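## Task

Put the cartridge into the sealant gun so that its front end sits all the way forward in the cup of the front ring and its nozzle sticks out through that ring. The plunger rod will only slide backward while its small thumb plate, located just behind the handle, is held pushed toward the front of the gun. End with the plunger's disc resting against the rear of the cartridge. The trigger is functional. The loaded gun must end up lying on the table, not leaning on any other object. Declare that you are done to finish.

## Robot and tools

Robot: two seven-joint arms, left_arm and right_arm, each ending in a two-finger gripper. The fingers point along the gripper's +z axis and close along its y axis. The reported hand position is the centre of the closed pads (pads 66 mm long). Fingertips reach about 33 mm past that point at small openings and about 9 mm past it when fully open. Fingers can fold: grip near the fingertip quarter of the pads for a predictable squeeze; deeper grips may pull the part in, hold it loosely, or drop it. A fingertip pushed onto a surface folds easily unless fully closed.

Frames: the scene frame has its origin at table height between the two nominal bases, +z up, +x out over the table, left_arm on the +y side. Calibrated bases: left_arm (-0.012, +0.286, 0) m, right_arm (+0.059, -0.455, 0) m. Reported positions and quaternions (wxyz) are in the scene frame and may be off by a few centimetres. Offsets you command are along the axes of each arm's own Hand target.

execute_actions(actions, cameras): actions is a list of actions; each action is a table of 1 to 15 rows, one row per 1/30 s step; a short table repeats its last row to step 15. Every row holds 20 numbers in [-1, 1]: left arm dx, dy, dz, rx, ry, rz, then left gripper position, force_limit, speed, activate, then the same ten for the right arm. The six pose numbers are offsets, not poses: each row counts from that arm's Hand target at the start of the action, not from the previous row, so resending an offset moves the arm further. Scale: 1.0 equals 0.6 m for dx, dy, dz and 180 degrees for the rotation vector rx, ry, rz. Send six zeros to leave an arm alone, and always resend the gripper numbers you want it to keep. An empty actions list returns a status with camera images.

Gripper numbers: position +1 fully open (140 mm), about -0.8 pads touching, -1 close until blocked. force_limit from -1 (soft, about 14 N) to +1 (about 58 N), valid for slow closing. speed -1 about 30 mm/s up to +1 about 250 mm/s; fast closes squeeze much harder. activate stays 0; send 1 only when fault shows 7 or 13 (or a result requests it), with nothing touching the outside of the fingers, since it cycles the fingers and releases the part.

move(target, speed, blend, stop_force, zero, blocking, cameras): target is one 20-number row or a list of up to 15 rows, same layout and scale as above. Every row is an offset from the Hand targets held when the move starts, not from the row before. speed is top path speed in m/s, 0.002 to 2 (default 0.25), one value or one per target. blend is a corner-rounding radius in metres for lists (0 means stop at each target). stop_force is in newtons, 20 to 40, shared by both arms; the path ends when the push against the motion reaches it. Aim a few centimetres past the expected contact and go slowly; do not rely on it while the gripper rotates, and omit it when backing away from a contact. zero (only with stop_force) re-zeroes the force reading first when true. blocking=false returns early while the move continues; it cannot combine with stop_force. Paths are straight and do not avoid obstacles or the other arm. The result adds a move: line (done, off_target, moving, held, fault) and limits such as paced or held.

wait(seconds): 0 to 3600, lets the scene run with no new command. stop(): brakes a running move. zoom_image(camera, region): region [x0, y0, x1, y1] in pixels, at most 504 by 504, from cam_head_left, cam_head_right, cam_high, cam_low, cam_left_wrist or cam_right_wrist (all 896x504), only from the newest images. clear_fault(arm): left_arm or right_arm, clears a torque or force fault already reported. finished_scene(scene): the current scene's number; irreversible.

Reading results: Hand target is the last commanded pose after clipping (the controller clips each step to 70 mm and 16 degrees from the measured pose); the gripper may settle short of it, and the next offsets count from it. object_status: 0 moving, 1 blocked while opening, 2 blocked while closing (a grip), 3 reached the requested position or pads met. position_measured is in counts: 3 open, 75 about 100 mm, 139 about 60 mm, 200 about 20 mm, 230 closed. To squeeze harder while status is 2, raise force_limit and nudge position (-1 to -0.98). Joint torques, external torques, flange force (gripper axes) and wrist depth grids (7x7, millimetres) indicate contact; all carry noise.

Avoid: drops, letting go of moving parts, anything leaving the table, hard hits on fixed or heavy objects, hard grips on parts still resting on something, and contact between the two grippers. Faults: contact torque at limits (85 N m on the big joints, 11 N m on forearm roll and wrist joints), 85 N outside force on an arm including held weight, joints past their ranges, or excessive joint speed; each stops the arm until clear_fault. Holding loads or straining warms motors; a MOTOR HOT line warns before an enforced cooling stop. Large gripper turns can swing the elbow.

Each tool is called after "Emit:" as name(argument=value, ...), one argument or row to a line, values as JSON.

## Session

Emit:
execute_actions(
  actions=[],
)

Scene clock: 0.00 s.
left_arm: end_effector_position=(+0.2674, +0.5579, +0.2266) position_measured=3 object_status=3 fault=0 end_effector_quat_wxyz=(-0.021, +0.945, -0.323, +0.033) | right_arm: end_effector_position=(+0.7755, -0.2917, +0.2470) position_measured=3 object_status=3 fault=0 end_effector_quat_wxyz=(+0.140, -0.229, +0.943, +0.198)
Joint positions: left_arm=[0.753 -0.557 0.072 -2.613 -0.004 2.123 -0.124] | right_arm=[0.212 0.373 -0.095 -1.608 0.566 2.128 0.893]
Joint velocities: within noise
Joint torques (N m): no reading
External joint torques (N m): no reading
Flange force (N): no reading
Wrist depth (mm): cam_left_wrist=[- 340 342 331 324 325 319 / - 358 355 346 341 341 - / 377 - 359 342 357 352 350 / 415 126 394 383 - 138 361 / 89 115 - - 400 129 97 / - 100 - - 413 405 97 / - 1504 - 450 438 - -] | cam_right_wrist=[- - - - - - - / - - - - - 464 491 / 312 - 387 413 - 525 - / - 124 421 456 - 137 115 / - 107 500 543 - 128 98 / - 1749 2047 2445 2570 954 93 / - 1999 2421 2895 2895 - -]
Hand target: left_arm +0.2674, +0.5579, +0.2266; -0.021, +0.945, -0.323, +0.033 | right_arm +0.7755, -0.2917, +0.2470; +0.140, -0.229, +0.943, +0.198
Tool commands: left_gripper/position=+1.0 left_gripper/force_limit=+1.0 left_gripper/speed=+1.0 left_gripper/activate=+0.0 right_gripper/position=+1.0 right_gripper/force_limit=+1.0 right_gripper/speed=+1.0 right_gripper/activate=+0.0

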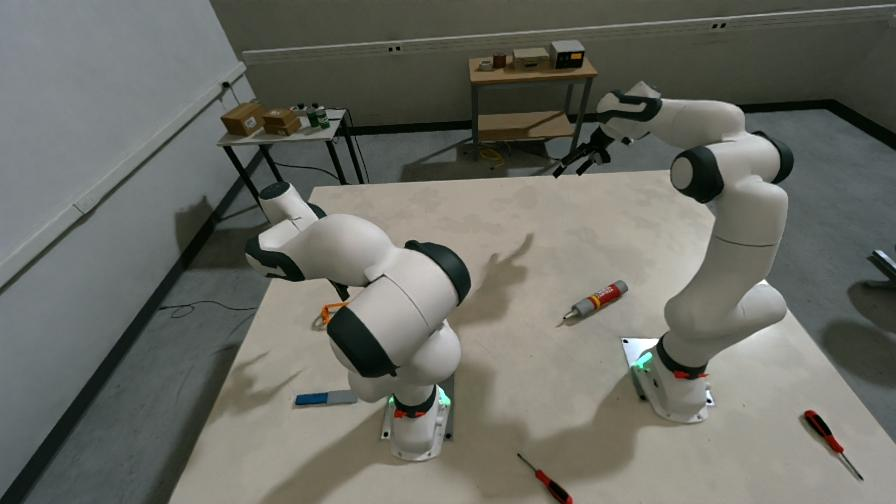

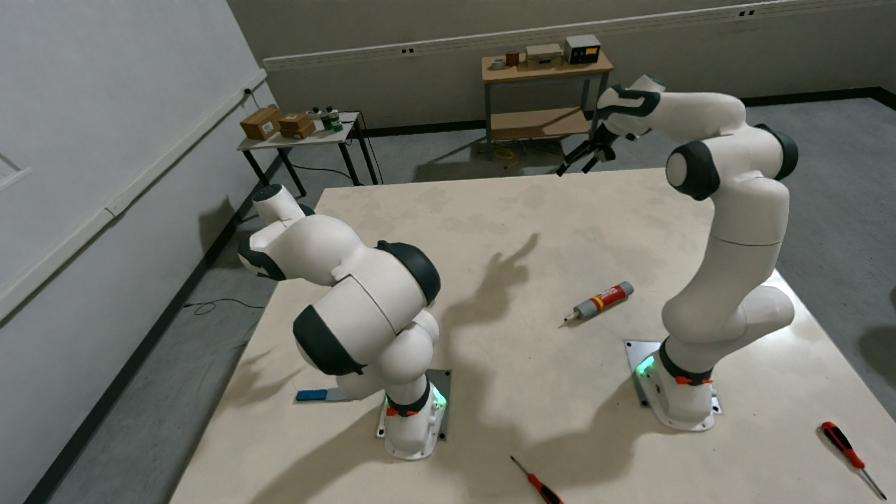

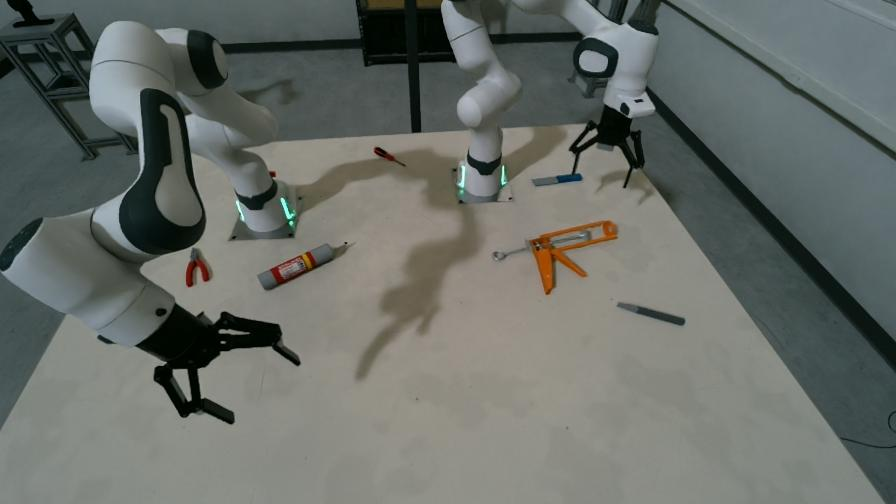

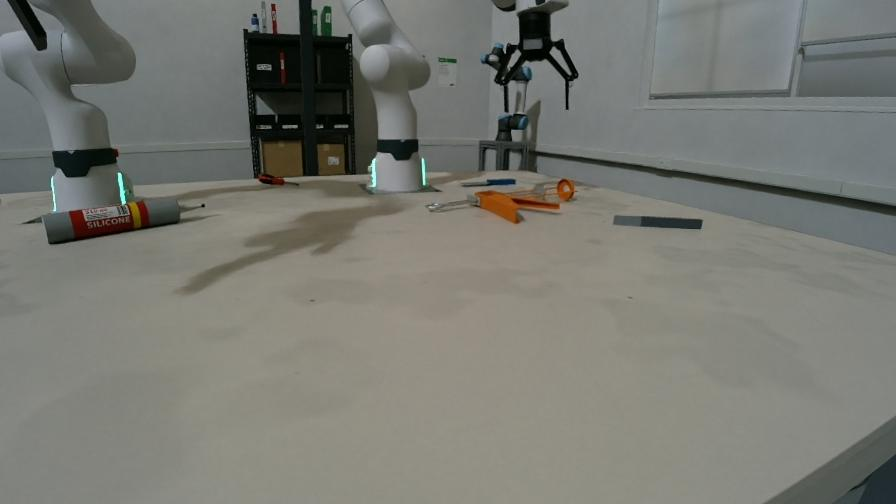

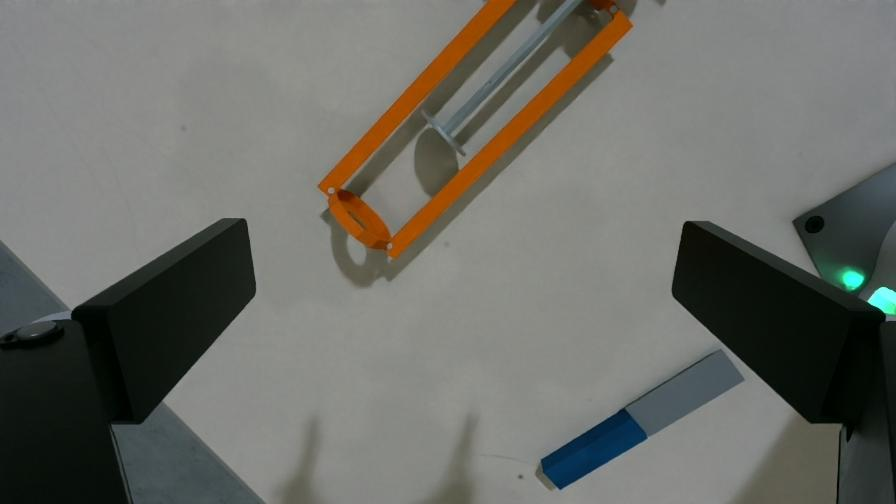

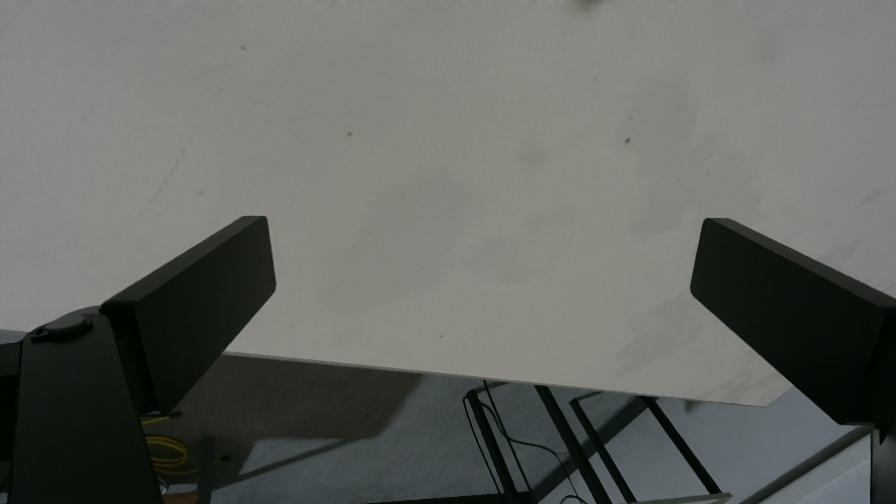

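Emit:
zoom_image(
  camera="cam_high",
  region=[460, 160, 700, 340],
)

Emit:
zoom_image(
  camera="cam_low",
  region=[400, 150, 640, 250],
)

Emit:
zoom_image(
  camera="cam_high",
  region=[230, 210, 390, 310],
)

Scaled by 2.100 from the camera's image (finer frame: 1280x720).

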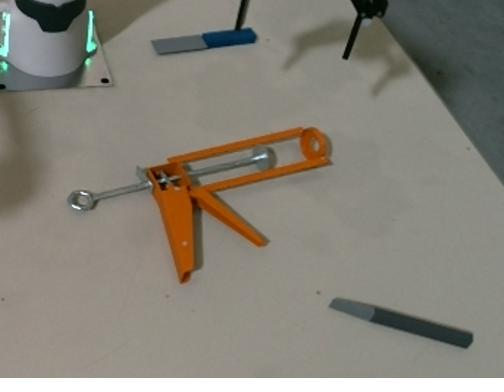

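Scaled by 2.100 from the camera's image (finer frame: 1280x720).

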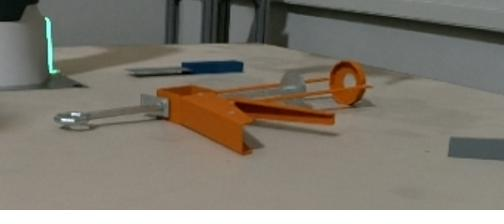

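Scaled by 3.150 from the camera's image (finer frame: 1280x720).

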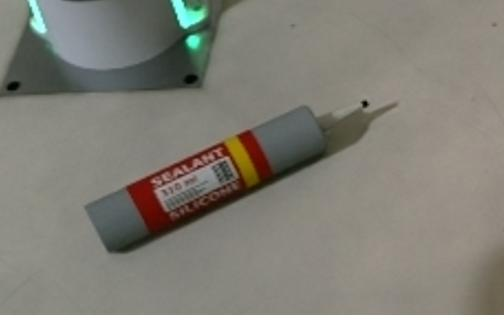

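Emit:
move(
  target=[0.308,0.093,-0.171,-0.0245,-0.0073,0.243,1,1,1,0,0,0,0,0,0,0,1,1,1,0],
  cameras=["cam_left_wrist"],
)

Emit:
zoom_image(
  camera="cam_left_wrist",
  region=[200, 0, 700, 250],
)

Emit:
zoom_image(
  camera="cam_left_wrist",
  region=[200, 250, 700, 500],
)

Scene clock: 72.47 s.
left_arm: end_effector_position=(+0.3722, +0.3985, +0.3352) position_measured=3 object_status=3 fault=0 end_effector_quat_wxyz=(-0.001, +0.760, -0.650, +0.002) | right_arm: end_effector_position=(+0.7755, -0.2917, +0.2470) position_measured=3 object_status=3 fault=0 end_effector_quat_wxyz=(+0.140, -0.229, +0.943, +0.198)
Joint positions: left_arm=[0.341 -0.507 -0.02 -2.279 -0.012 1.776 0.142] | right_arm=[0.212 0.373 -0.095 -1.608 0.566 2.128 0.893]
Joint velocities: left_arm=[0 0.001 0 0 -0.001 0 0.007] | right_arm=[within noise]
Joint torques (N m): left_arm=[-0.62 -14.2 -0.01 26.7 1.03 2.56 0.25] | right_arm=[-0.57 -44.56 -0.26 25.3 0.94 2.37 0.05]
External joint torques (N m): left_arm=[-0.69 0.55 0.01 1.87 0.3 -0.02 0.25] | right_arm=[-0.99 0.44 0.1 0.18 -0.04 -0.01 0.03]
Flange force (N): left_arm=[-1.0 -6.3 -4.8] | right_arm=[-2.0 -2.1 0.0]
Wrist depth (mm): cam_left_wrist=[- 438 432 - 430 - 417 / - 462 456 420 - - 401 / - - 471 459 469 496 466 / 495 124 - 512 - 138 491 / - 107 - 514 - 128 92 / - 561 587 - - - 97 / - - - - - - -] | cam_right_wrist=[262 - - 335 369 390 - / - 322 334 - - 458 - / - 336 374 - - - - / - 125 - 524 515 137 107 / - 115 507 542 - 130 98 / - 1690 2015 2421 3071 - 93 / - 1983 2445 2862 3148 - -]
Hand target: left_arm +0.3713, +0.3987, +0.3346; +0.001, +0.757, -0.653, +0.000 | right_arm +0.7755, -0.2917, +0.2470; +0.140, -0.229, +0.943, +0.198
Off the commanded pose: left_arm 0.001 m, 0 deg | right_arm 0.000 m, 0 deg.
move: done
cam_left_wrist: T_world_to_cam=[[-0.98721, -0.15817, 0.02008, 0.42918], [-0.14196, 0.92934, 0.34086, -0.43169], [-0.07257, 0.33365, -0.9399, 0.35177]] pos_world=[0.38794, 0.3517, 0.46916]

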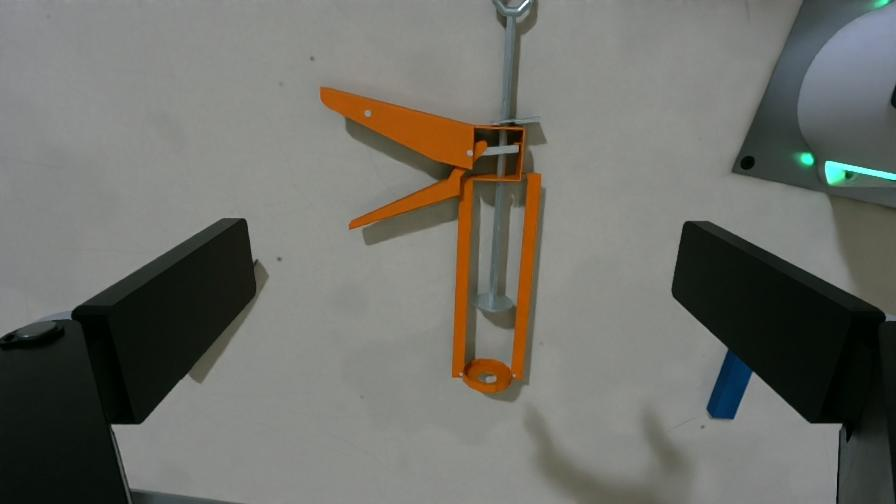

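Scaled by 1.008 from the camera's image (finer frame: 1280x720).

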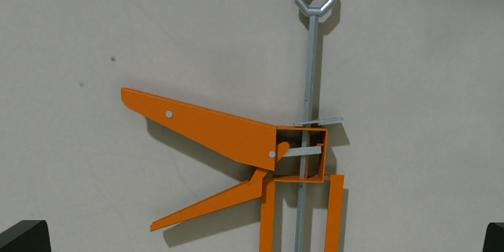

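Scaled by 1.008 from the camera's image (finer frame: 1280x720).

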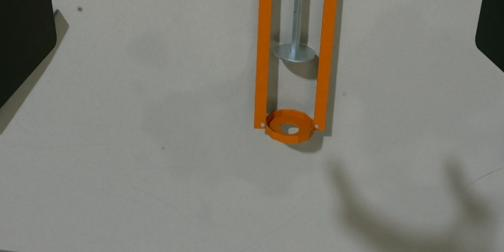

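Emit:
move(
  target=[0.086,0.135,0.058,0,0,-0.491,-1,0,0,0,0.361,0.979,0.363,-0.1123,-0.0307,-0.3593,1,1,1,0],
  cameras=["cam_right_wrist","cam_left_wrist","cam_high"],
)

Scene clock: 183.37 s.
left_arm: end_effector_position=(+0.2994, +0.3369, +0.3003) position_measured=233 object_status=3 fault=0 end_effector_quat_wxyz=(-0.001, +0.998, +0.056, +0.000) | right_arm: end_effector_position=(+0.3406, +0.2022, +0.1601) position_measured=3 object_status=3 fault=0 end_effector_quat_wxyz=(-0.224, +0.703, -0.623, -0.258)
Joint positions: left_arm=[0.991 -0.971 -0.567 -2.53 -0.46 1.635 -1.036] | right_arm=[0.686 0.299 0.513 -2.109 0.932 2.839 0.118]
Joint velocities: left_arm=[0 0.001 0 -0.001 0 0 -0.005] | right_arm=[0 0 0 0 0 0.002 -0.005]
Joint torques (N m): left_arm=[0.4 1.58 10.38 23.12 0.47 2.62 -0.13] | right_arm=[-0.9 -34.98 5.12 23 -0.98 2.32 -0.09]
External joint torques (N m): left_arm=[0.35 -0.78 -0.65 1.24 -0.35 -0.04 -0.13] | right_arm=[-0.89 1.16 0.61 0.64 -0.09 0.18 -0.07]
Flange force (N): left_arm=[1.9 2.0 -2.1] | right_arm=[1.0 -2.4 4.0]
Wrist depth (mm): cam_left_wrist=[397 - 385 394 404 394 - / 415 401 394 392 411 - 412 / - 441 443 - 435 425 440 / - - - 117 - 301 450 / - 501 90 90 90 481 243 / - - - 68 - 69 504 / - - - - - 73 -] | cam_right_wrist=[244 - 235 - - - 255 / - 292 - 280 - 291 306 / - - 358 350 353 369 332 / 446 126 366 414 - 138 325 / - 115 - 591 586 128 98 / - 794 2171 954 - - 93 / - 2099 2152 1952 1908 2354 -]
Hand target: left_arm +0.2988, +0.3358, +0.2999; +0.001, +0.998, +0.060, +0.000 | right_arm +0.3421, +0.2022, +0.1596; -0.226, +0.705, -0.621, -0.257
Off the commanded pose: left_arm 0.001 m, 0 deg | right_arm 0.002 m, 0 deg.
move: done
cam_left_wrist: T_world_to_cam=[[0.11635, -0.99294, 0.0231, 0.29816], [-0.9344, -0.10155, 0.34144, 0.21144], [-0.33668, -0.06132, -0.93962, 0.54632]] pos_world=[0.34681, 0.35102, 0.43426]
cam_right_wrist: T_world_to_cam=[[-0.99357, -0.11317, -0.00082, 0.37046], [-0.05591, 0.48457, 0.87296, -0.2178], [-0.0984, 0.8674, -0.48778, 0.0795]] pos_world=[0.36372, 0.07851, 0.22921]
Images, in order (width x height): cam_high 896x504, cam_left_wrist 896x504, cam_right_wrist 896x504.

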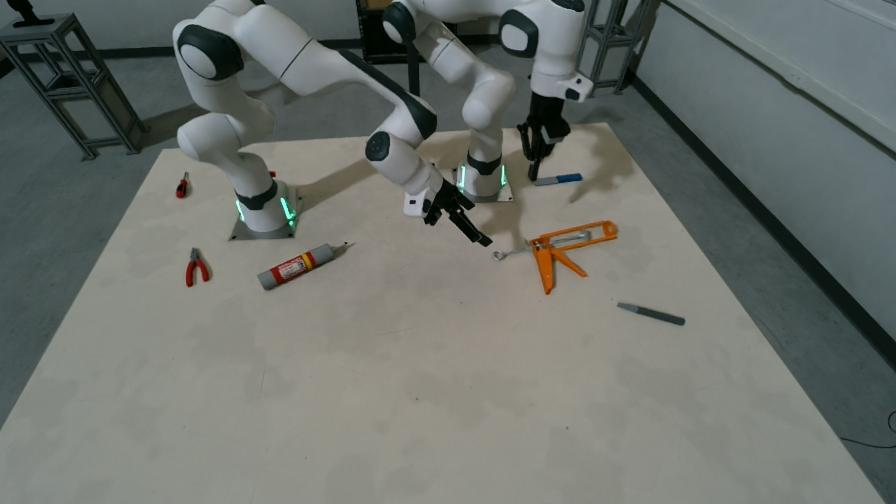

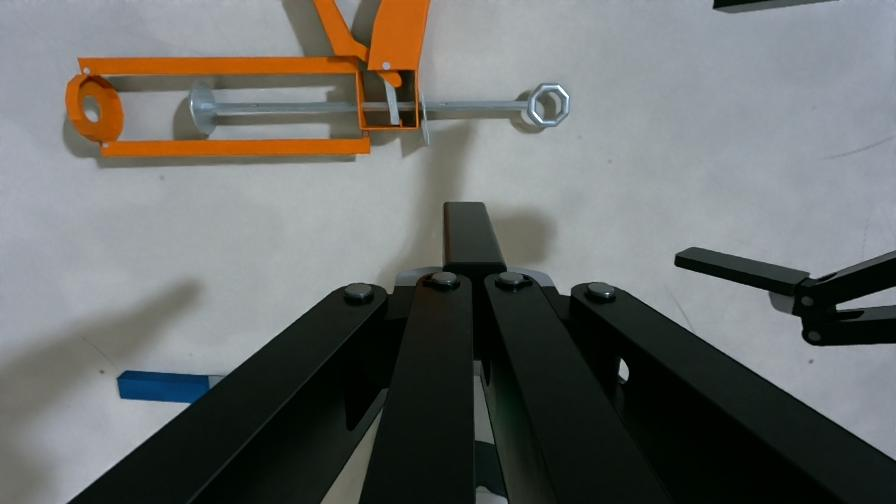

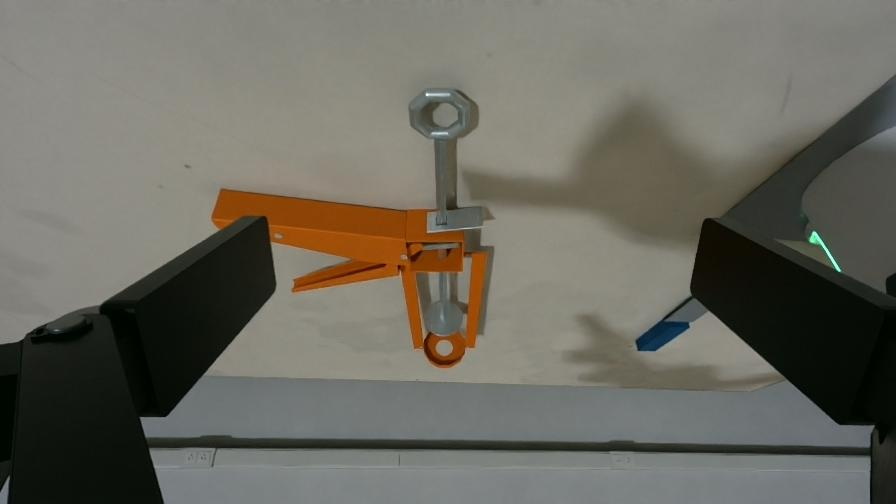

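Emit:
move(
  target=[
    [0,0,0,0,0,0,-1,0,0,0,0.0045,-0.0197,0.16,0,0,0,-0.1,1,0,0],
    [0,0,0,0,0,0,-1,0,0,0,0.0045,-0.0197,0.2573,0,0,0,-0.1,1,0,0],
  ],
  speed=[0.25,0.1],
  blend=0.01,
  cameras=["cam_right_wrist","cam_left_wrist"],
)

Scene clock: 224.13 s.
left_arm: end_effector_position=(+0.2994, +0.3368, +0.3003) position_measured=233 object_status=3 fault=0 end_effector_quat_wxyz=(-0.001, +0.998, +0.058, +0.000) | right_arm: end_effector_position=(+0.3410, +0.2998, +0.0398) position_measured=141 object_status=3 fault=0 end_effector_quat_wxyz=(-0.226, +0.708, -0.618, -0.256)
Joint positions: left_arm=[0.991 -0.971 -0.567 -2.53 -0.46 1.635 -1.039] | right_arm=[0.892 0.755 0.419 -1.746 0.83 2.989 0.133]
Joint torques (N m): left_arm=[-0.14 2.25 10.78 23.1 0.84 2.77 -0.1] | right_arm=[-0.2 -47.82 8.7 21.16 -1.33 2.24 0.26]
External joint torques (N m): left_arm=[-0.17 -0.02 -0.31 1.1 0.01 0.1 -0.1] | right_arm=[-0.24 0.91 0 0.39 -0.1 0.05 0.28]
Flange force (N): left_arm=[2.7 0.7 -2.2] | right_arm=[-0.8 -1.9 3.6]
Wrist depth (mm): cam_left_wrist=[389 - 385 377 317 265 212 / 408 391 392 400 - 267 204 / - 427 442 461 344 285 207 / - 466 - 117 450 450 - / - 494 90 90 90 477 505 / - - - 68 - 69 492 / - - - - - 73 -] | cam_right_wrist=[113 113 113 113 117 110 113 / 134 133 133 124 129 139 134 / - 156 161 169 154 155 162 / - 216 126 182 147 - 195 / - 89 79 229 128 85 79 / - - - 353 - 67 71 / - - - 1852 - - 68]
Hand target: left_arm +0.2988, +0.3358, +0.2999; +0.001, +0.998, +0.060, +0.000 | right_arm +0.3416, +0.3001, +0.0396; -0.226, +0.705, -0.621, -0.257
Off the commanded pose: left_arm 0.001 m, 0 deg | right_arm 0.001 m, 0 deg.
move: done
cam_left_wrist: T_world_to_cam=[[0.11954, -0.99256, 0.02313, 0.297], [-0.93408, -0.10454, 0.34141, 0.2124], [-0.33645, -0.06242, -0.93963, 0.54664]] pos_world=[0.34681, 0.35111, 0.43426]
cam_right_wrist: T_world_to_cam=[[-0.99217, -0.12441, -0.01079, 0.38508], [-0.07006, 0.48306, 0.87278, -0.15477], [-0.10337, 0.8667, -0.488, -0.06197]] pos_world=[0.36481, 0.17638, 0.10899]
Images, in order (width x height): cam_left_wrist 896x504, cam_right_wrist 896x504.

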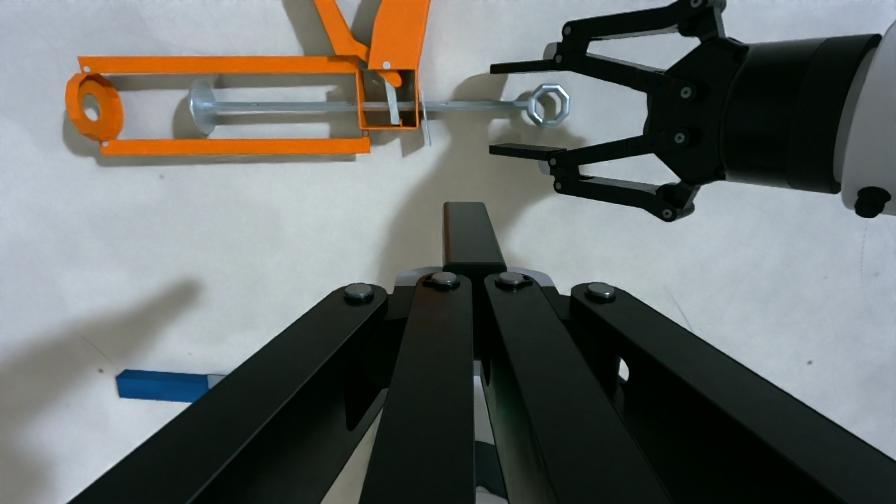

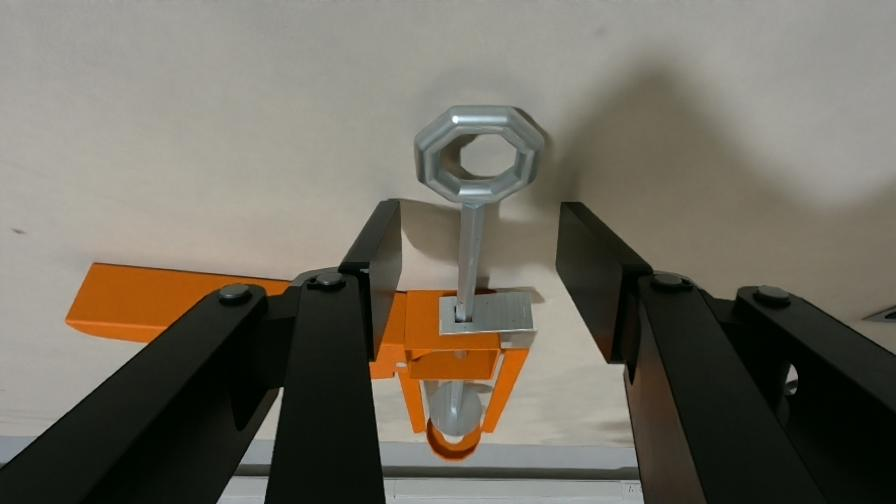

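Emit:
move(
  target=[
    [0,0,0,0,0,0,-1,0,0,0,0,-0.005,0,0,0,0,-1,-0.5,-1,0],
    [0.0218,-0.0112,0.267,0,0,0,-1,0,0,0,0,-0.005,0,0,0,0,-1,-0.5,-1,0],
    [0.0218,-0.0112,0.425,0,0,0,-1,0,0,0,0,-0.005,0,0,0,0,-1,-0.5,-1,0],
  ],
  speed=[0.05,0.2,0.08],
  cameras=["cam_right_wrist","cam_left_wrist"],
)

Scene clock: 255.07 s.
left_arm: end_effector_position=(+0.3095, +0.3434, +0.0448) position_measured=233 object_status=3 fault=0 end_effector_quat_wxyz=(+0.001, +0.998, +0.061, -0.002) | right_arm: end_effector_position=(+0.3454, +0.3007, +0.0412) position_measured=220 object_status=2 fault=0 end_effector_quat_wxyz=(-0.228, +0.707, -0.619, -0.256)
Joint positions: left_arm=[1.113 -0.545 -1.091 -2.893 -0.803 2.446 -0.961] | right_arm=[0.894 0.756 0.413 -1.739 0.83 2.987 0.135]
Joint velocities: left_arm=[0 0.001 0.001 -0.001 -0.002 0.004 0.002] | right_arm=[within noise]
Joint torques (N m): left_arm=[0.12 -1.64 8.43 16.65 0.61 2.92 0.27] | right_arm=[-0.41 -47.47 9.02 21.36 -1.42 2.04 0.13]
External joint torques (N m): left_arm=[0.05 0.73 -0.33 1.19 0.09 0.27 0.27] | right_arm=[-0.47 1.48 0.44 0.46 -0.19 -0.16 0.15]
Flange force (N): left_arm=[6.8 -1.4 5.2] | right_arm=[1.0 -2.4 4.6]
Wrist depth (mm): cam_left_wrist=[161 138 135 163 165 163 161 / 173 162 168 171 169 167 102 / 178 177 172 177 161 128 119 / 188 173 191 141 190 186 108 / 203 - 90 90 90 199 111 / 214 - - 68 - 69 214 / - - - - - 73 -] | cam_right_wrist=[- 115 115 115 115 115 115 / 135 135 135 131 130 135 135 / - 164 156 152 157 164 164 / - 217 209 126 125 208 209 / - 213 83 83 89 84 - / - - 72 - 67 67 - / - - - - - - -]
Hand target: left_arm +0.3109, +0.3437, +0.0449; +0.001, +0.998, +0.060, +0.000 | right_arm +0.3445, +0.3005, +0.0396; -0.226, +0.705, -0.621, -0.257
Off the commanded pose: left_arm 0.001 m, 0 deg | right_arm 0.002 m, 0 deg.
move: done
cam_left_wrist: T_world_to_cam=[[0.12688, -0.99159, 0.02546, 0.30548], [-0.93168, -0.11033, 0.34611, 0.31076], [-0.34039, -0.06763, -0.93785, 0.31328]] pos_world=[0.35741, 0.35838, 0.17848]
cam_right_wrist: T_world_to_cam=[[-0.9927, -0.11983, -0.01348, 0.38852], [-0.07002, 0.48179, 0.87348, -0.1558], [-0.09817, 0.86805, -0.48667, -0.06379]] pos_world=[0.36851, 0.17699, 0.11028]
Images, in order (width x height): cam_left_wrist 896x504, cam_right_wrist 896x504.

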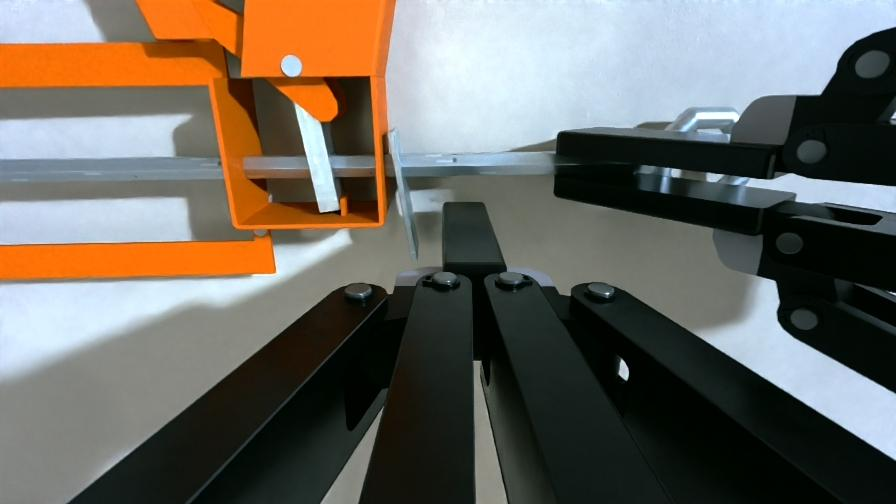

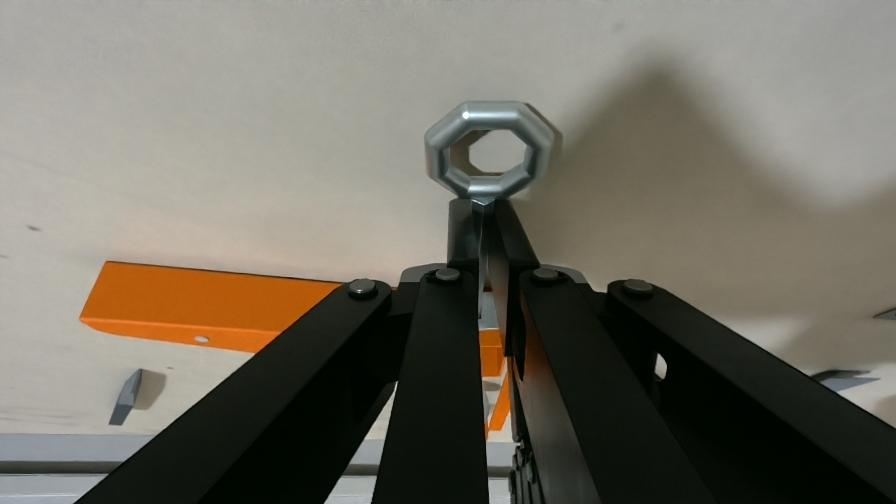

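Emit:
move(
  target=[0,-0.035,0,0,0,0,-1,0,0,0,0,0,0,0,0,0,-1,-0.5,-1,0],
  speed=0.02,
  stop_force=20,
  cameras=["cam_left_wrist"],
)

Scene clock: 267.37 s.
left_arm: end_effector_position=(+0.3065, +0.3563, +0.0432) position_measured=233 object_status=3 fault=0 end_effector_quat_wxyz=(+0.008, +0.998, +0.059, -0.005) | right_arm: end_effector_position=(+0.3418, +0.3031, +0.0414) position_measured=220 object_status=2 fault=0 end_effector_quat_wxyz=(-0.227, +0.706, -0.620, -0.258)
Joint positions: left_arm=[1.16 -0.521 -1.08 -2.888 -0.786 2.448 -0.915] | right_arm=[0.897 0.759 0.415 -1.735 0.83 2.987 0.141]
Joint torques (N m): left_arm=[4.28 -5.94 9.84 15.14 1.98 5.58 0.39] | right_arm=[-3.13 -49 7.61 19.41 -1.49 1.93 -0.05]
External joint torques (N m): left_arm=[4.3 -3 1.49 -0.53 1.47 2.97 0.39] | right_arm=[-3.27 0.11 -1.11 -1.53 -0.25 -0.27 -0.03]
Flange force (N): left_arm=[7.9 -14.0 6.3] | right_arm=[8.7 0.7 -8.0]
Wrist depth (mm): cam_left_wrist=[157 145 132 160 163 162 162 / 169 167 158 170 169 169 112 / 174 174 158 158 175 138 116 / 184 184 189 141 187 188 114 / 199 198 90 90 90 196 112 / 210 - - 68 - 69 217 / - - - - - 73 -] | cam_right_wrist=[118 115 115 114 118 115 116 / 135 130 133 126 - 135 140 / 157 - - 157 172 163 - / - 213 212 130 121 214 210 / 203 211 83 83 89 85 - / - - 72 - 67 66 - / - - - - - - -]
Hand target: left_arm +0.3084, +0.3646, +0.0449; +0.001, +0.998, +0.060, +0.000 | right_arm +0.3445, +0.3005, +0.0396; -0.226, +0.705, -0.621, -0.257
Off the commanded pose: left_arm 0.009 m, 1 deg | right_arm 0.004 m, 0 deg.
move: off_target (left_arm)
cam_left_wrist: T_world_to_cam=[[0.12263, -0.99167, 0.03934, 0.31949], [-0.93007, -0.101, 0.35322, 0.30584], [-0.3463, -0.0799, -0.93471, 0.31774]] pos_world=[0.35531, 0.3731, 0.1764]

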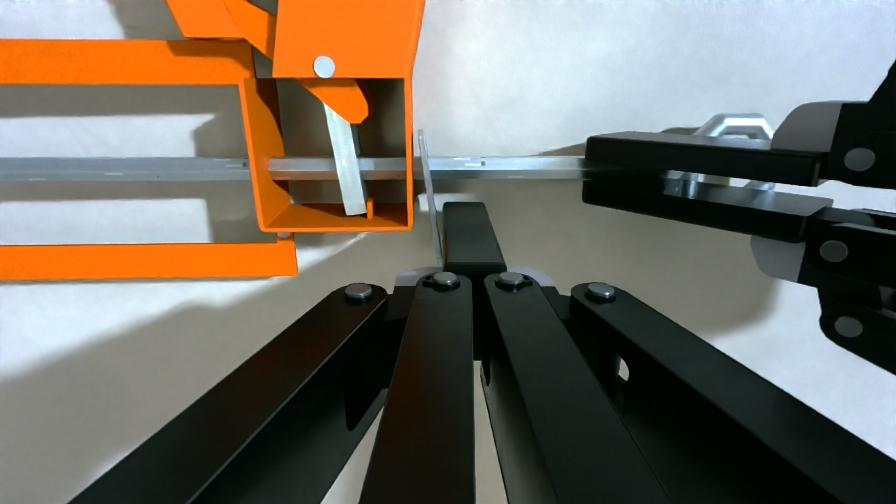

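Emit:
move(
  target=[0,-0.012,0,0,0,0,-1,0,0,0,0.051,0,-0.0429,0,0,0,-1,-0.5,-1,0],
  speed=0.04,
  cameras=["cam_left_wrist"],
)

Scene clock: 274.57 s.
left_arm: end_effector_position=(+0.3073, +0.3693, +0.0446) position_measured=233 object_status=3 fault=0 end_effector_quat_wxyz=(+0.003, +0.998, +0.062, -0.001) | right_arm: end_effector_position=(+0.3515, +0.2616, +0.0421) position_measured=231 object_status=3 fault=0 end_effector_quat_wxyz=(-0.227, +0.702, -0.624, -0.258)
Joint positions: left_arm=[1.194 -0.52 -1.081 -2.886 -0.782 2.46 -0.892] | right_arm=[0.731 0.711 0.549 -1.872 0.846 3.039 0.064]
Joint velocities: left_arm=[within noise] | right_arm=[0.001 0.001 -0.001 0.001 0 0.001 -0.006]
Joint torques (N m): left_arm=[0.41 -3.29 8.33 16.54 1.08 3.23 0.29] | right_arm=[-0.59 -43.21 12.28 19.01 -1.69 1.95 -0.11]
External joint torques (N m): left_arm=[0.41 -0.33 -0.05 0.81 0.57 0.59 0.29] | right_arm=[-0.54 1.81 1.59 -0.69 -0.28 -0.12 -0.09]
Flange force (N): left_arm=[4.4 -2.7 2.1] | right_arm=[8.7 2.8 0.9]
Wrist depth (mm): cam_left_wrist=[163 163 135 137 163 163 163 / 168 168 155 171 171 171 171 / 176 177 157 163 176 176 138 / 191 191 191 128 191 187 193 / 202 200 90 90 90 197 202 / 213 - - 68 - 69 212 / - - - - - 73 -] | cam_right_wrist=[- 117 117 114 117 118 118 / 137 133 138 137 - 139 140 / 174 170 160 165 - 162 163 / 202 211 - 120 175 215 213 / - 227 83 89 89 83 269 / 395 - 72 - 67 67 - / - - - - - - -]
Hand target: left_arm +0.3075, +0.3717, +0.0449; +0.001, +0.998, +0.060, +0.000 | right_arm +0.3496, +0.2608, +0.0397; -0.226, +0.705, -0.621, -0.257
Off the commanded pose: left_arm 0.002 m, 0 deg | right_arm 0.003 m, 1 deg.
move: done
cam_left_wrist: T_world_to_cam=[[0.12848, -0.99123, 0.03099, 0.33067], [-0.9321, -0.11003, 0.3451, 0.31167], [-0.33866, -0.07322, -0.93806, 0.31562]] pos_world=[0.35491, 0.38517, 0.17827]

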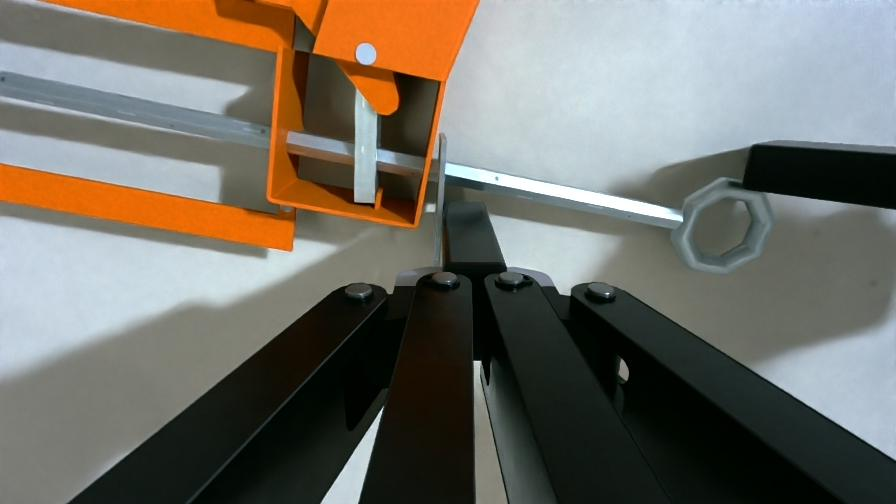

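Emit:
move(
  target=[
    [0,0,0,0,0,0,-1,0,0,0,0,0,-0.133,0,0,0,-1,-0.5,-1,0],
    [0,0,0,0,0,0,-1,0,0,0,-0.0615,0.0328,-0.082,0.0428,0,0.051,-0.1,1,0,0],
    [0,0,0,0,0,0,-1,0,0,0,-0.0615,0.0328,0.0515,0.0428,0,0.051,-0.1,1,0,0],
  ],
  speed=0.15,
  cameras=["cam_left_wrist","cam_right_wrist"],
)

Scene clock: 297.83 s.
left_arm: end_effector_position=(+0.3073, +0.3694, +0.0446) position_measured=233 object_status=3 fault=0 end_effector_quat_wxyz=(+0.003, +0.998, +0.062, -0.001) | right_arm: end_effector_position=(+0.3247, +0.3063, +0.0413) position_measured=141 object_status=3 fault=0 end_effector_quat_wxyz=(-0.254, +0.639, -0.688, -0.231)
Joint positions: left_arm=[1.194 -0.52 -1.081 -2.886 -0.782 2.46 -0.892] | right_arm=[1.05 0.736 0.35 -1.782 0.943 3.181 0.291]
Joint torques (N m): left_arm=[0.53 -3.22 8.27 16.54 1 3.17 0.29] | right_arm=[-0.34 -47.32 6.64 21.15 -1.6 2.37 0.32]
External joint torques (N m): left_arm=[0.5 -0.24 -0.15 0.78 0.49 0.52 0.29] | right_arm=[-0.22 1.32 0.16 0.67 -0.07 -0.08 0.34]
Flange force (N): left_arm=[4.9 -2.8 2.7] | right_arm=[-0.3 -1.3 5.7]
Wrist depth (mm): cam_left_wrist=[163 163 136 137 165 163 163 / 168 168 155 171 171 168 168 / 163 179 158 168 178 179 180 / 191 191 191 141 188 186 190 / 203 200 90 90 90 155 202 / 215 - - 68 - 69 128 / - - - - - 73 -] | cam_right_wrist=[- 118 117 111 117 110 113 / 135 134 133 133 133 138 133 / - 155 162 155 155 - 156 / - 219 186 185 172 204 215 / 284 89 79 231 146 85 89 / - - 71 273 191 67 71 / - - - 1983 157 - 68]
Hand target: left_arm +0.3075, +0.3717, +0.0449; +0.001, +0.998, +0.060, +0.000 | right_arm +0.3240, +0.3061, +0.0397; -0.252, +0.637, -0.691, -0.232
Off the commanded pose: left_arm 0.002 m, 0 deg | right_arm 0.002 m, 1 deg.
move: done
cam_left_wrist: T_world_to_cam=[[0.12773, -0.99133, 0.03075, 0.33101], [-0.93224, -0.10942, 0.34491, 0.31161], [-0.33856, -0.07272, -0.93813, 0.31544]] pos_world=[0.35501, 0.38518, 0.17827]
cam_right_wrist: T_world_to_cam=[[-0.99624, 0.08537, -0.01498, 0.307], [0.02846, 0.48537, 0.87385, -0.19307], [0.08187, 0.87013, -0.48597, -0.12971]] pos_world=[0.32196, 0.18037, 0.11028]

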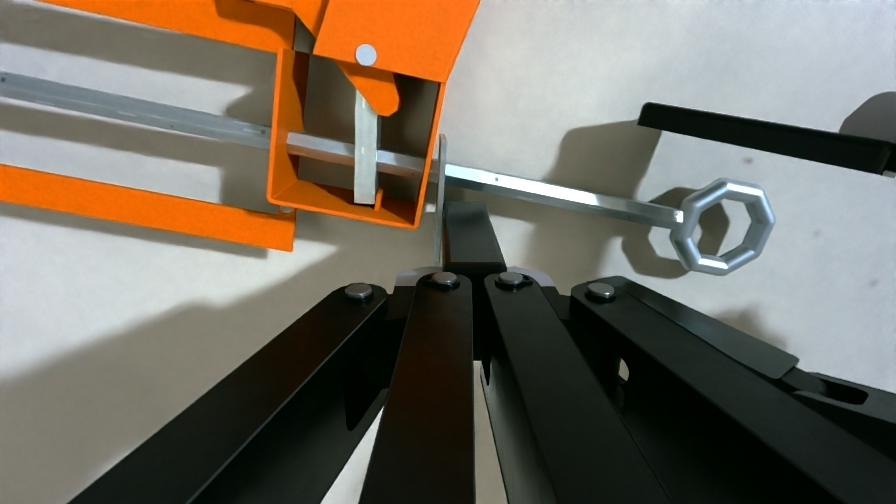

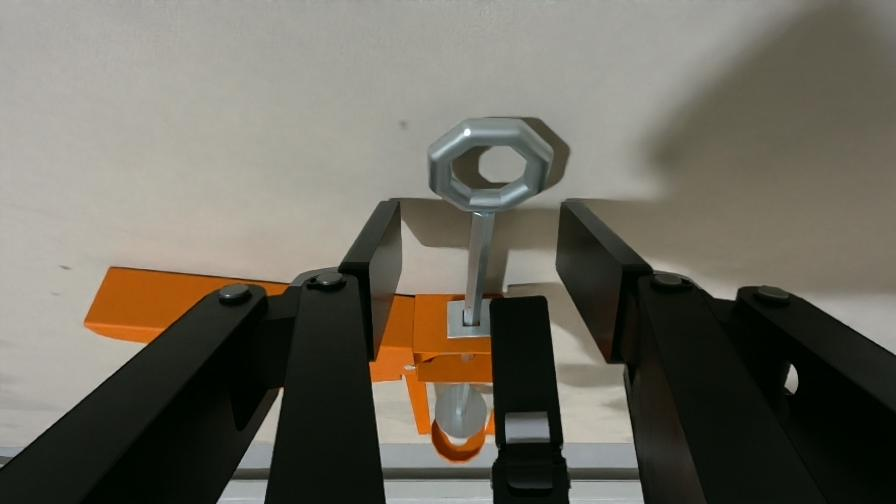

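Emit:
move(
  target=[
    [0,0,0,0,0,0,-1,0,0,0,-0.0118,0.002,-0.014,0,0,0,-0.1,1,0,0],
    [0,0,0,0,0,0,-1,0,0,0,-0.0118,0.002,-0.014,0,0,0,-1,1,-1,0],
    [0,-0.007,0,0,0,0,-1,0,0,0,-0.0118,0.002,-0.014,0,0,0,-1,1,-1,0],
    [0,-0.007,0,0,0,0,-1,0,0,0,0.0137,0.002,-0.0354,0,0,0,-1,1,-1,0],
  ],
  speed=0.04,
  cameras=["cam_left_wrist"],
)

Scene clock: 312.17 s.
left_arm: end_effector_position=(+0.3029, +0.3592, +0.0420) position_measured=233 object_status=3 fault=0 end_effector_quat_wxyz=(+0.016, +0.999, +0.051, -0.012) | right_arm: end_effector_position=(+0.3135, +0.2937, +0.0538) position_measured=224 object_status=2 fault=0 end_effector_quat_wxyz=(-0.250, +0.635, -0.691, -0.239)
Joint positions: left_arm=[1.196 -0.519 -1.091 -2.88 -0.79 2.426 -0.872] | right_arm=[0.982 0.688 0.429 -1.854 0.95 3.203 0.283]
Joint velocities: left_arm=[0.001 -0.001 0.001 -0.001 0 -0.001 0.004] | right_arm=[-0.002 0 0.003 0 -0.003 0.004 -0.007]
Joint torques (N m): left_arm=[7.8 -8.79 11.85 13.19 2.29 8.27 -0.07] | right_arm=[-5.02 -47.89 5.56 14.34 -1.05 2.89 -0.34]
External joint torques (N m): left_arm=[7.8 -6.02 3.39 -2.47 1.78 5.72 -0.07] | right_arm=[-5.07 -1.28 -2.24 -5.86 0.58 0.51 -0.32]
Flange force (N): left_arm=[5.6 -22.7 9.1] | right_arm=[27.3 0.7 -26.9]
Wrist depth (mm): cam_left_wrist=[135 137 128 129 160 161 162 / 161 162 147 167 169 169 171 / 171 174 151 173 177 178 180 / 187 162 184 128 157 138 117 / 196 196 90 90 90 128 117 / 206 - - 68 - 69 114 / - - - - - 73 -] | cam_right_wrist=[126 123 127 - 134 130 130 / 149 - 149 140 146 152 153 / 180 175 - 164 - 187 187 / 212 222 - 120 - - 239 / 289 215 81 83 89 285 - / - - 71 - 67 68 - / - - - - - - -]
Hand target: left_arm +0.3070, +0.3759, +0.0449; +0.001, +0.998, +0.060, +0.000 | right_arm +0.3212, +0.2863, +0.0507; -0.252, +0.637, -0.691, -0.232
Off the commanded pose: left_arm 0.017 m, 2 deg | right_arm 0.011 m, 1 deg.
move: off_target (left_arm, right_arm)
cam_left_wrist: T_world_to_cam=[[0.10646, -0.99285, 0.05395, 0.32755], [-0.92733, -0.07957, 0.36569, 0.29413], [-0.35878, -0.08896, -0.92917, 0.3223]] pos_world=[0.35352, 0.37728, 0.17424]

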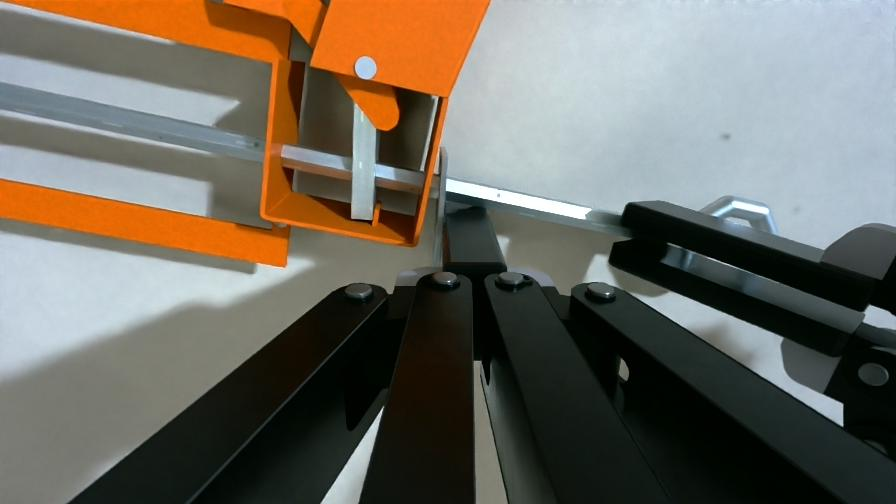

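Emit:
move(
  target=[-0.0046,0.0397,0,0,0,0.1,-1,0,0,0,-0.0153,0,0.0129,0,0,0,-1,1,-1,0],
  speed=0.08,
)

Emit:
move(
  target=[0.01,-0.048,0,0,0,0,-1,0,0,0,0,0,0,0,0,0,-1,1,-1,0],
  speed=0.03,
  stop_force=20,
  cameras=["cam_left_wrist","cam_right_wrist"],
)

Scene clock: 341.13 s.
left_arm: end_effector_position=(+0.3075, +0.3515, +0.0453) position_measured=233 object_status=3 fault=0 end_effector_quat_wxyz=(+0.001, +0.996, -0.093, +0.000) | right_arm: end_effector_position=(+0.3224, +0.2973, +0.0502) position_measured=224 object_status=2 fault=0 end_effector_quat_wxyz=(-0.253, +0.639, -0.689, -0.230)
Joint positions: left_arm=[1.093 -0.517 -1.038 -2.903 -0.761 2.472 -0.654] | right_arm=[1.033 0.697 0.364 -1.825 0.946 3.182 0.292]
Joint velocities: left_arm=[0 -0.001 0.002 0 0 0 0.005] | right_arm=[within noise]
Joint torques (N m): left_arm=[-0.6 -2.98 8.04 16.34 0.95 2.96 0.3] | right_arm=[-0.05 -47.25 7.03 21.96 -1.66 2.41 0.23]
External joint torques (N m): left_arm=[-0.66 0.62 0.01 0.5 0.46 0.31 0.3] | right_arm=[0.11 0.49 0.57 1.44 -0.14 -0.06 0.25]
Flange force (N): left_arm=[1.7 -1.2 2.4] | right_arm=[-1.4 -1.2 5.5]
Wrist depth (mm): cam_left_wrist=[164 141 136 164 165 164 162 / 170 154 142 172 172 170 105 / 182 166 164 166 163 123 111 / 192 193 176 141 192 191 107 / 200 180 90 90 90 200 107 / 214 - - 68 - 69 214 / - - - - - 73 -] | cam_right_wrist=[- 124 124 124 123 127 124 / 152 137 140 136 136 145 139 / 185 182 177 155 - - - / 224 222 - 120 114 237 236 / 286 222 81 84 89 265 284 / - - 71 - 67 68 - / - - - - - - -]
Hand target: left_arm +0.3071, +0.3519, +0.0449; +0.001, +0.995, -0.097, +0.000 | right_arm +0.3221, +0.2983, +0.0507; -0.252, +0.637, -0.691, -0.232
Off the commanded pose: left_arm 0.001 m, 0 deg | right_arm 0.001 m, 0 deg.
move: done

Scene clock: 343.67 s.
left_arm: end_effector_position=(+0.3116, +0.3636, +0.0430) position_measured=233 object_status=3 fault=0 end_effector_quat_wxyz=(+0.011, +0.995, -0.096, -0.007) | right_arm: end_effector_position=(+0.3218, +0.3000, +0.0515) position_measured=224 object_status=2 fault=0 end_effector_quat_wxyz=(-0.253, +0.638, -0.689, -0.232)
Joint positions: left_arm=[1.173 -0.464 -1.052 -2.869 -0.714 2.476 -0.631] | right_arm=[1.036 0.7 0.364 -1.818 0.946 3.181 0.297]
Joint torques (N m): left_arm=[4.82 -7.4 9.51 16.78 1.85 6.41 0.49] | right_arm=[-1.62 -48.98 6.34 18.34 -1.26 2.39 0.05]
External joint torques (N m): left_arm=[4.81 -3.05 1.91 0.69 1.38 3.84 0.49] | right_arm=[-1.43 -1.26 -0.1 -2.15 0.26 -0.07 0.07]
Flange force (N): left_arm=[6.5 -19.0 10.5] | right_arm=[9.8 1.3 -12.3]
Wrist depth (mm): cam_left_wrist=[158 146 131 159 163 162 163 / 151 149 137 169 170 169 168 / 177 175 159 175 175 132 110 / 187 188 171 142 190 191 109 / 194 174 90 90 90 200 117 / 209 - - 68 - 69 215 / - - - - - 73 -] | cam_right_wrist=[130 122 125 122 125 125 126 / - - 147 137 142 - 148 / 172 179 178 163 179 - - / 213 216 227 120 115 - 227 / - 215 81 83 89 271 - / - - 71 - 67 68 - / - - - - - - -]
Hand target: left_arm +0.3159, +0.3734, +0.0455; +0.000, +0.995, -0.097, +0.000 (not the last commanded pose) | right_arm +0.3221, +0.2983, +0.0507; -0.252, +0.637, -0.691, -0.232
Off the commanded pose: left_arm 0.017 m, 1 deg | right_arm 0.002 m, 0 deg.
move: contact (left_arm)
cam_left_wrist: T_world_to_cam=[[-0.18706, -0.98125, 0.04649, 0.41856], [-0.9159, 0.19132, 0.35287, 0.20074], [-0.35515, 0.02343, -0.93452, 0.28494]] pos_world=[0.36335, 0.36563, 0.17599]
cam_right_wrist: T_world_to_cam=[[-0.99605, 0.08817, -0.01085, 0.30366], [0.03335, 0.48434, 0.87424, -0.2002], [0.08233, 0.87042, -0.48537, -0.11934]] pos_world=[0.31897, 0.17407, 0.12039]

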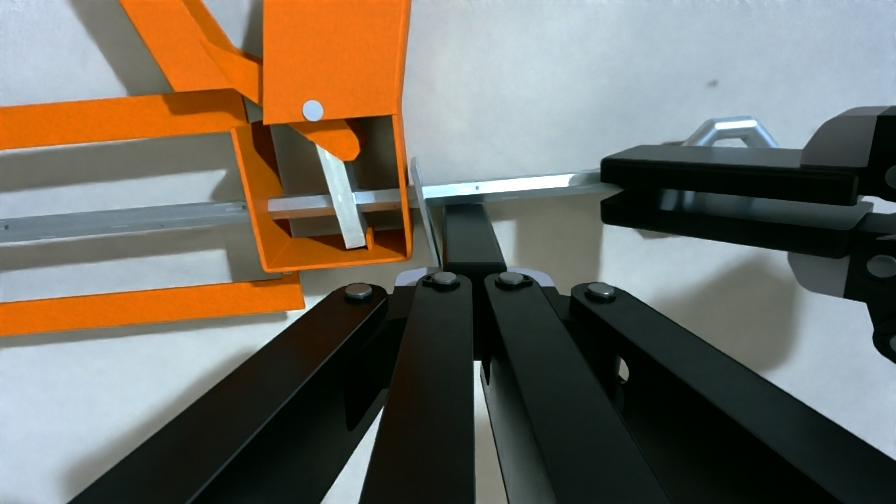

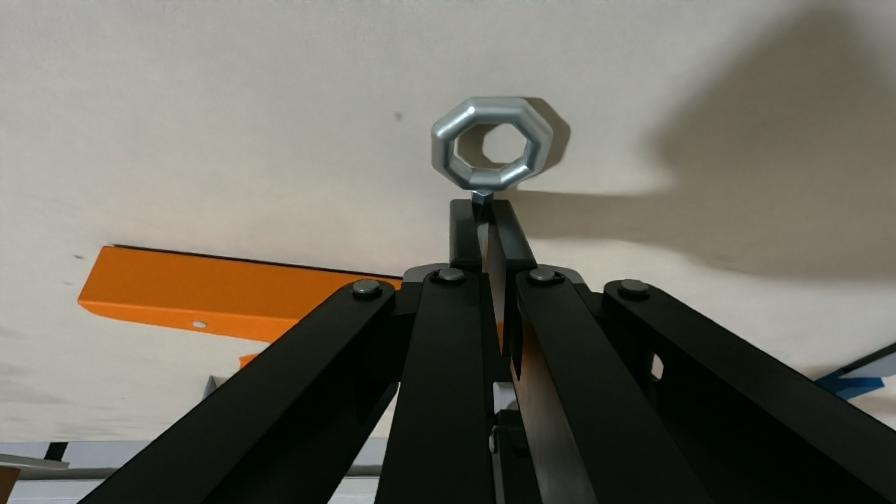

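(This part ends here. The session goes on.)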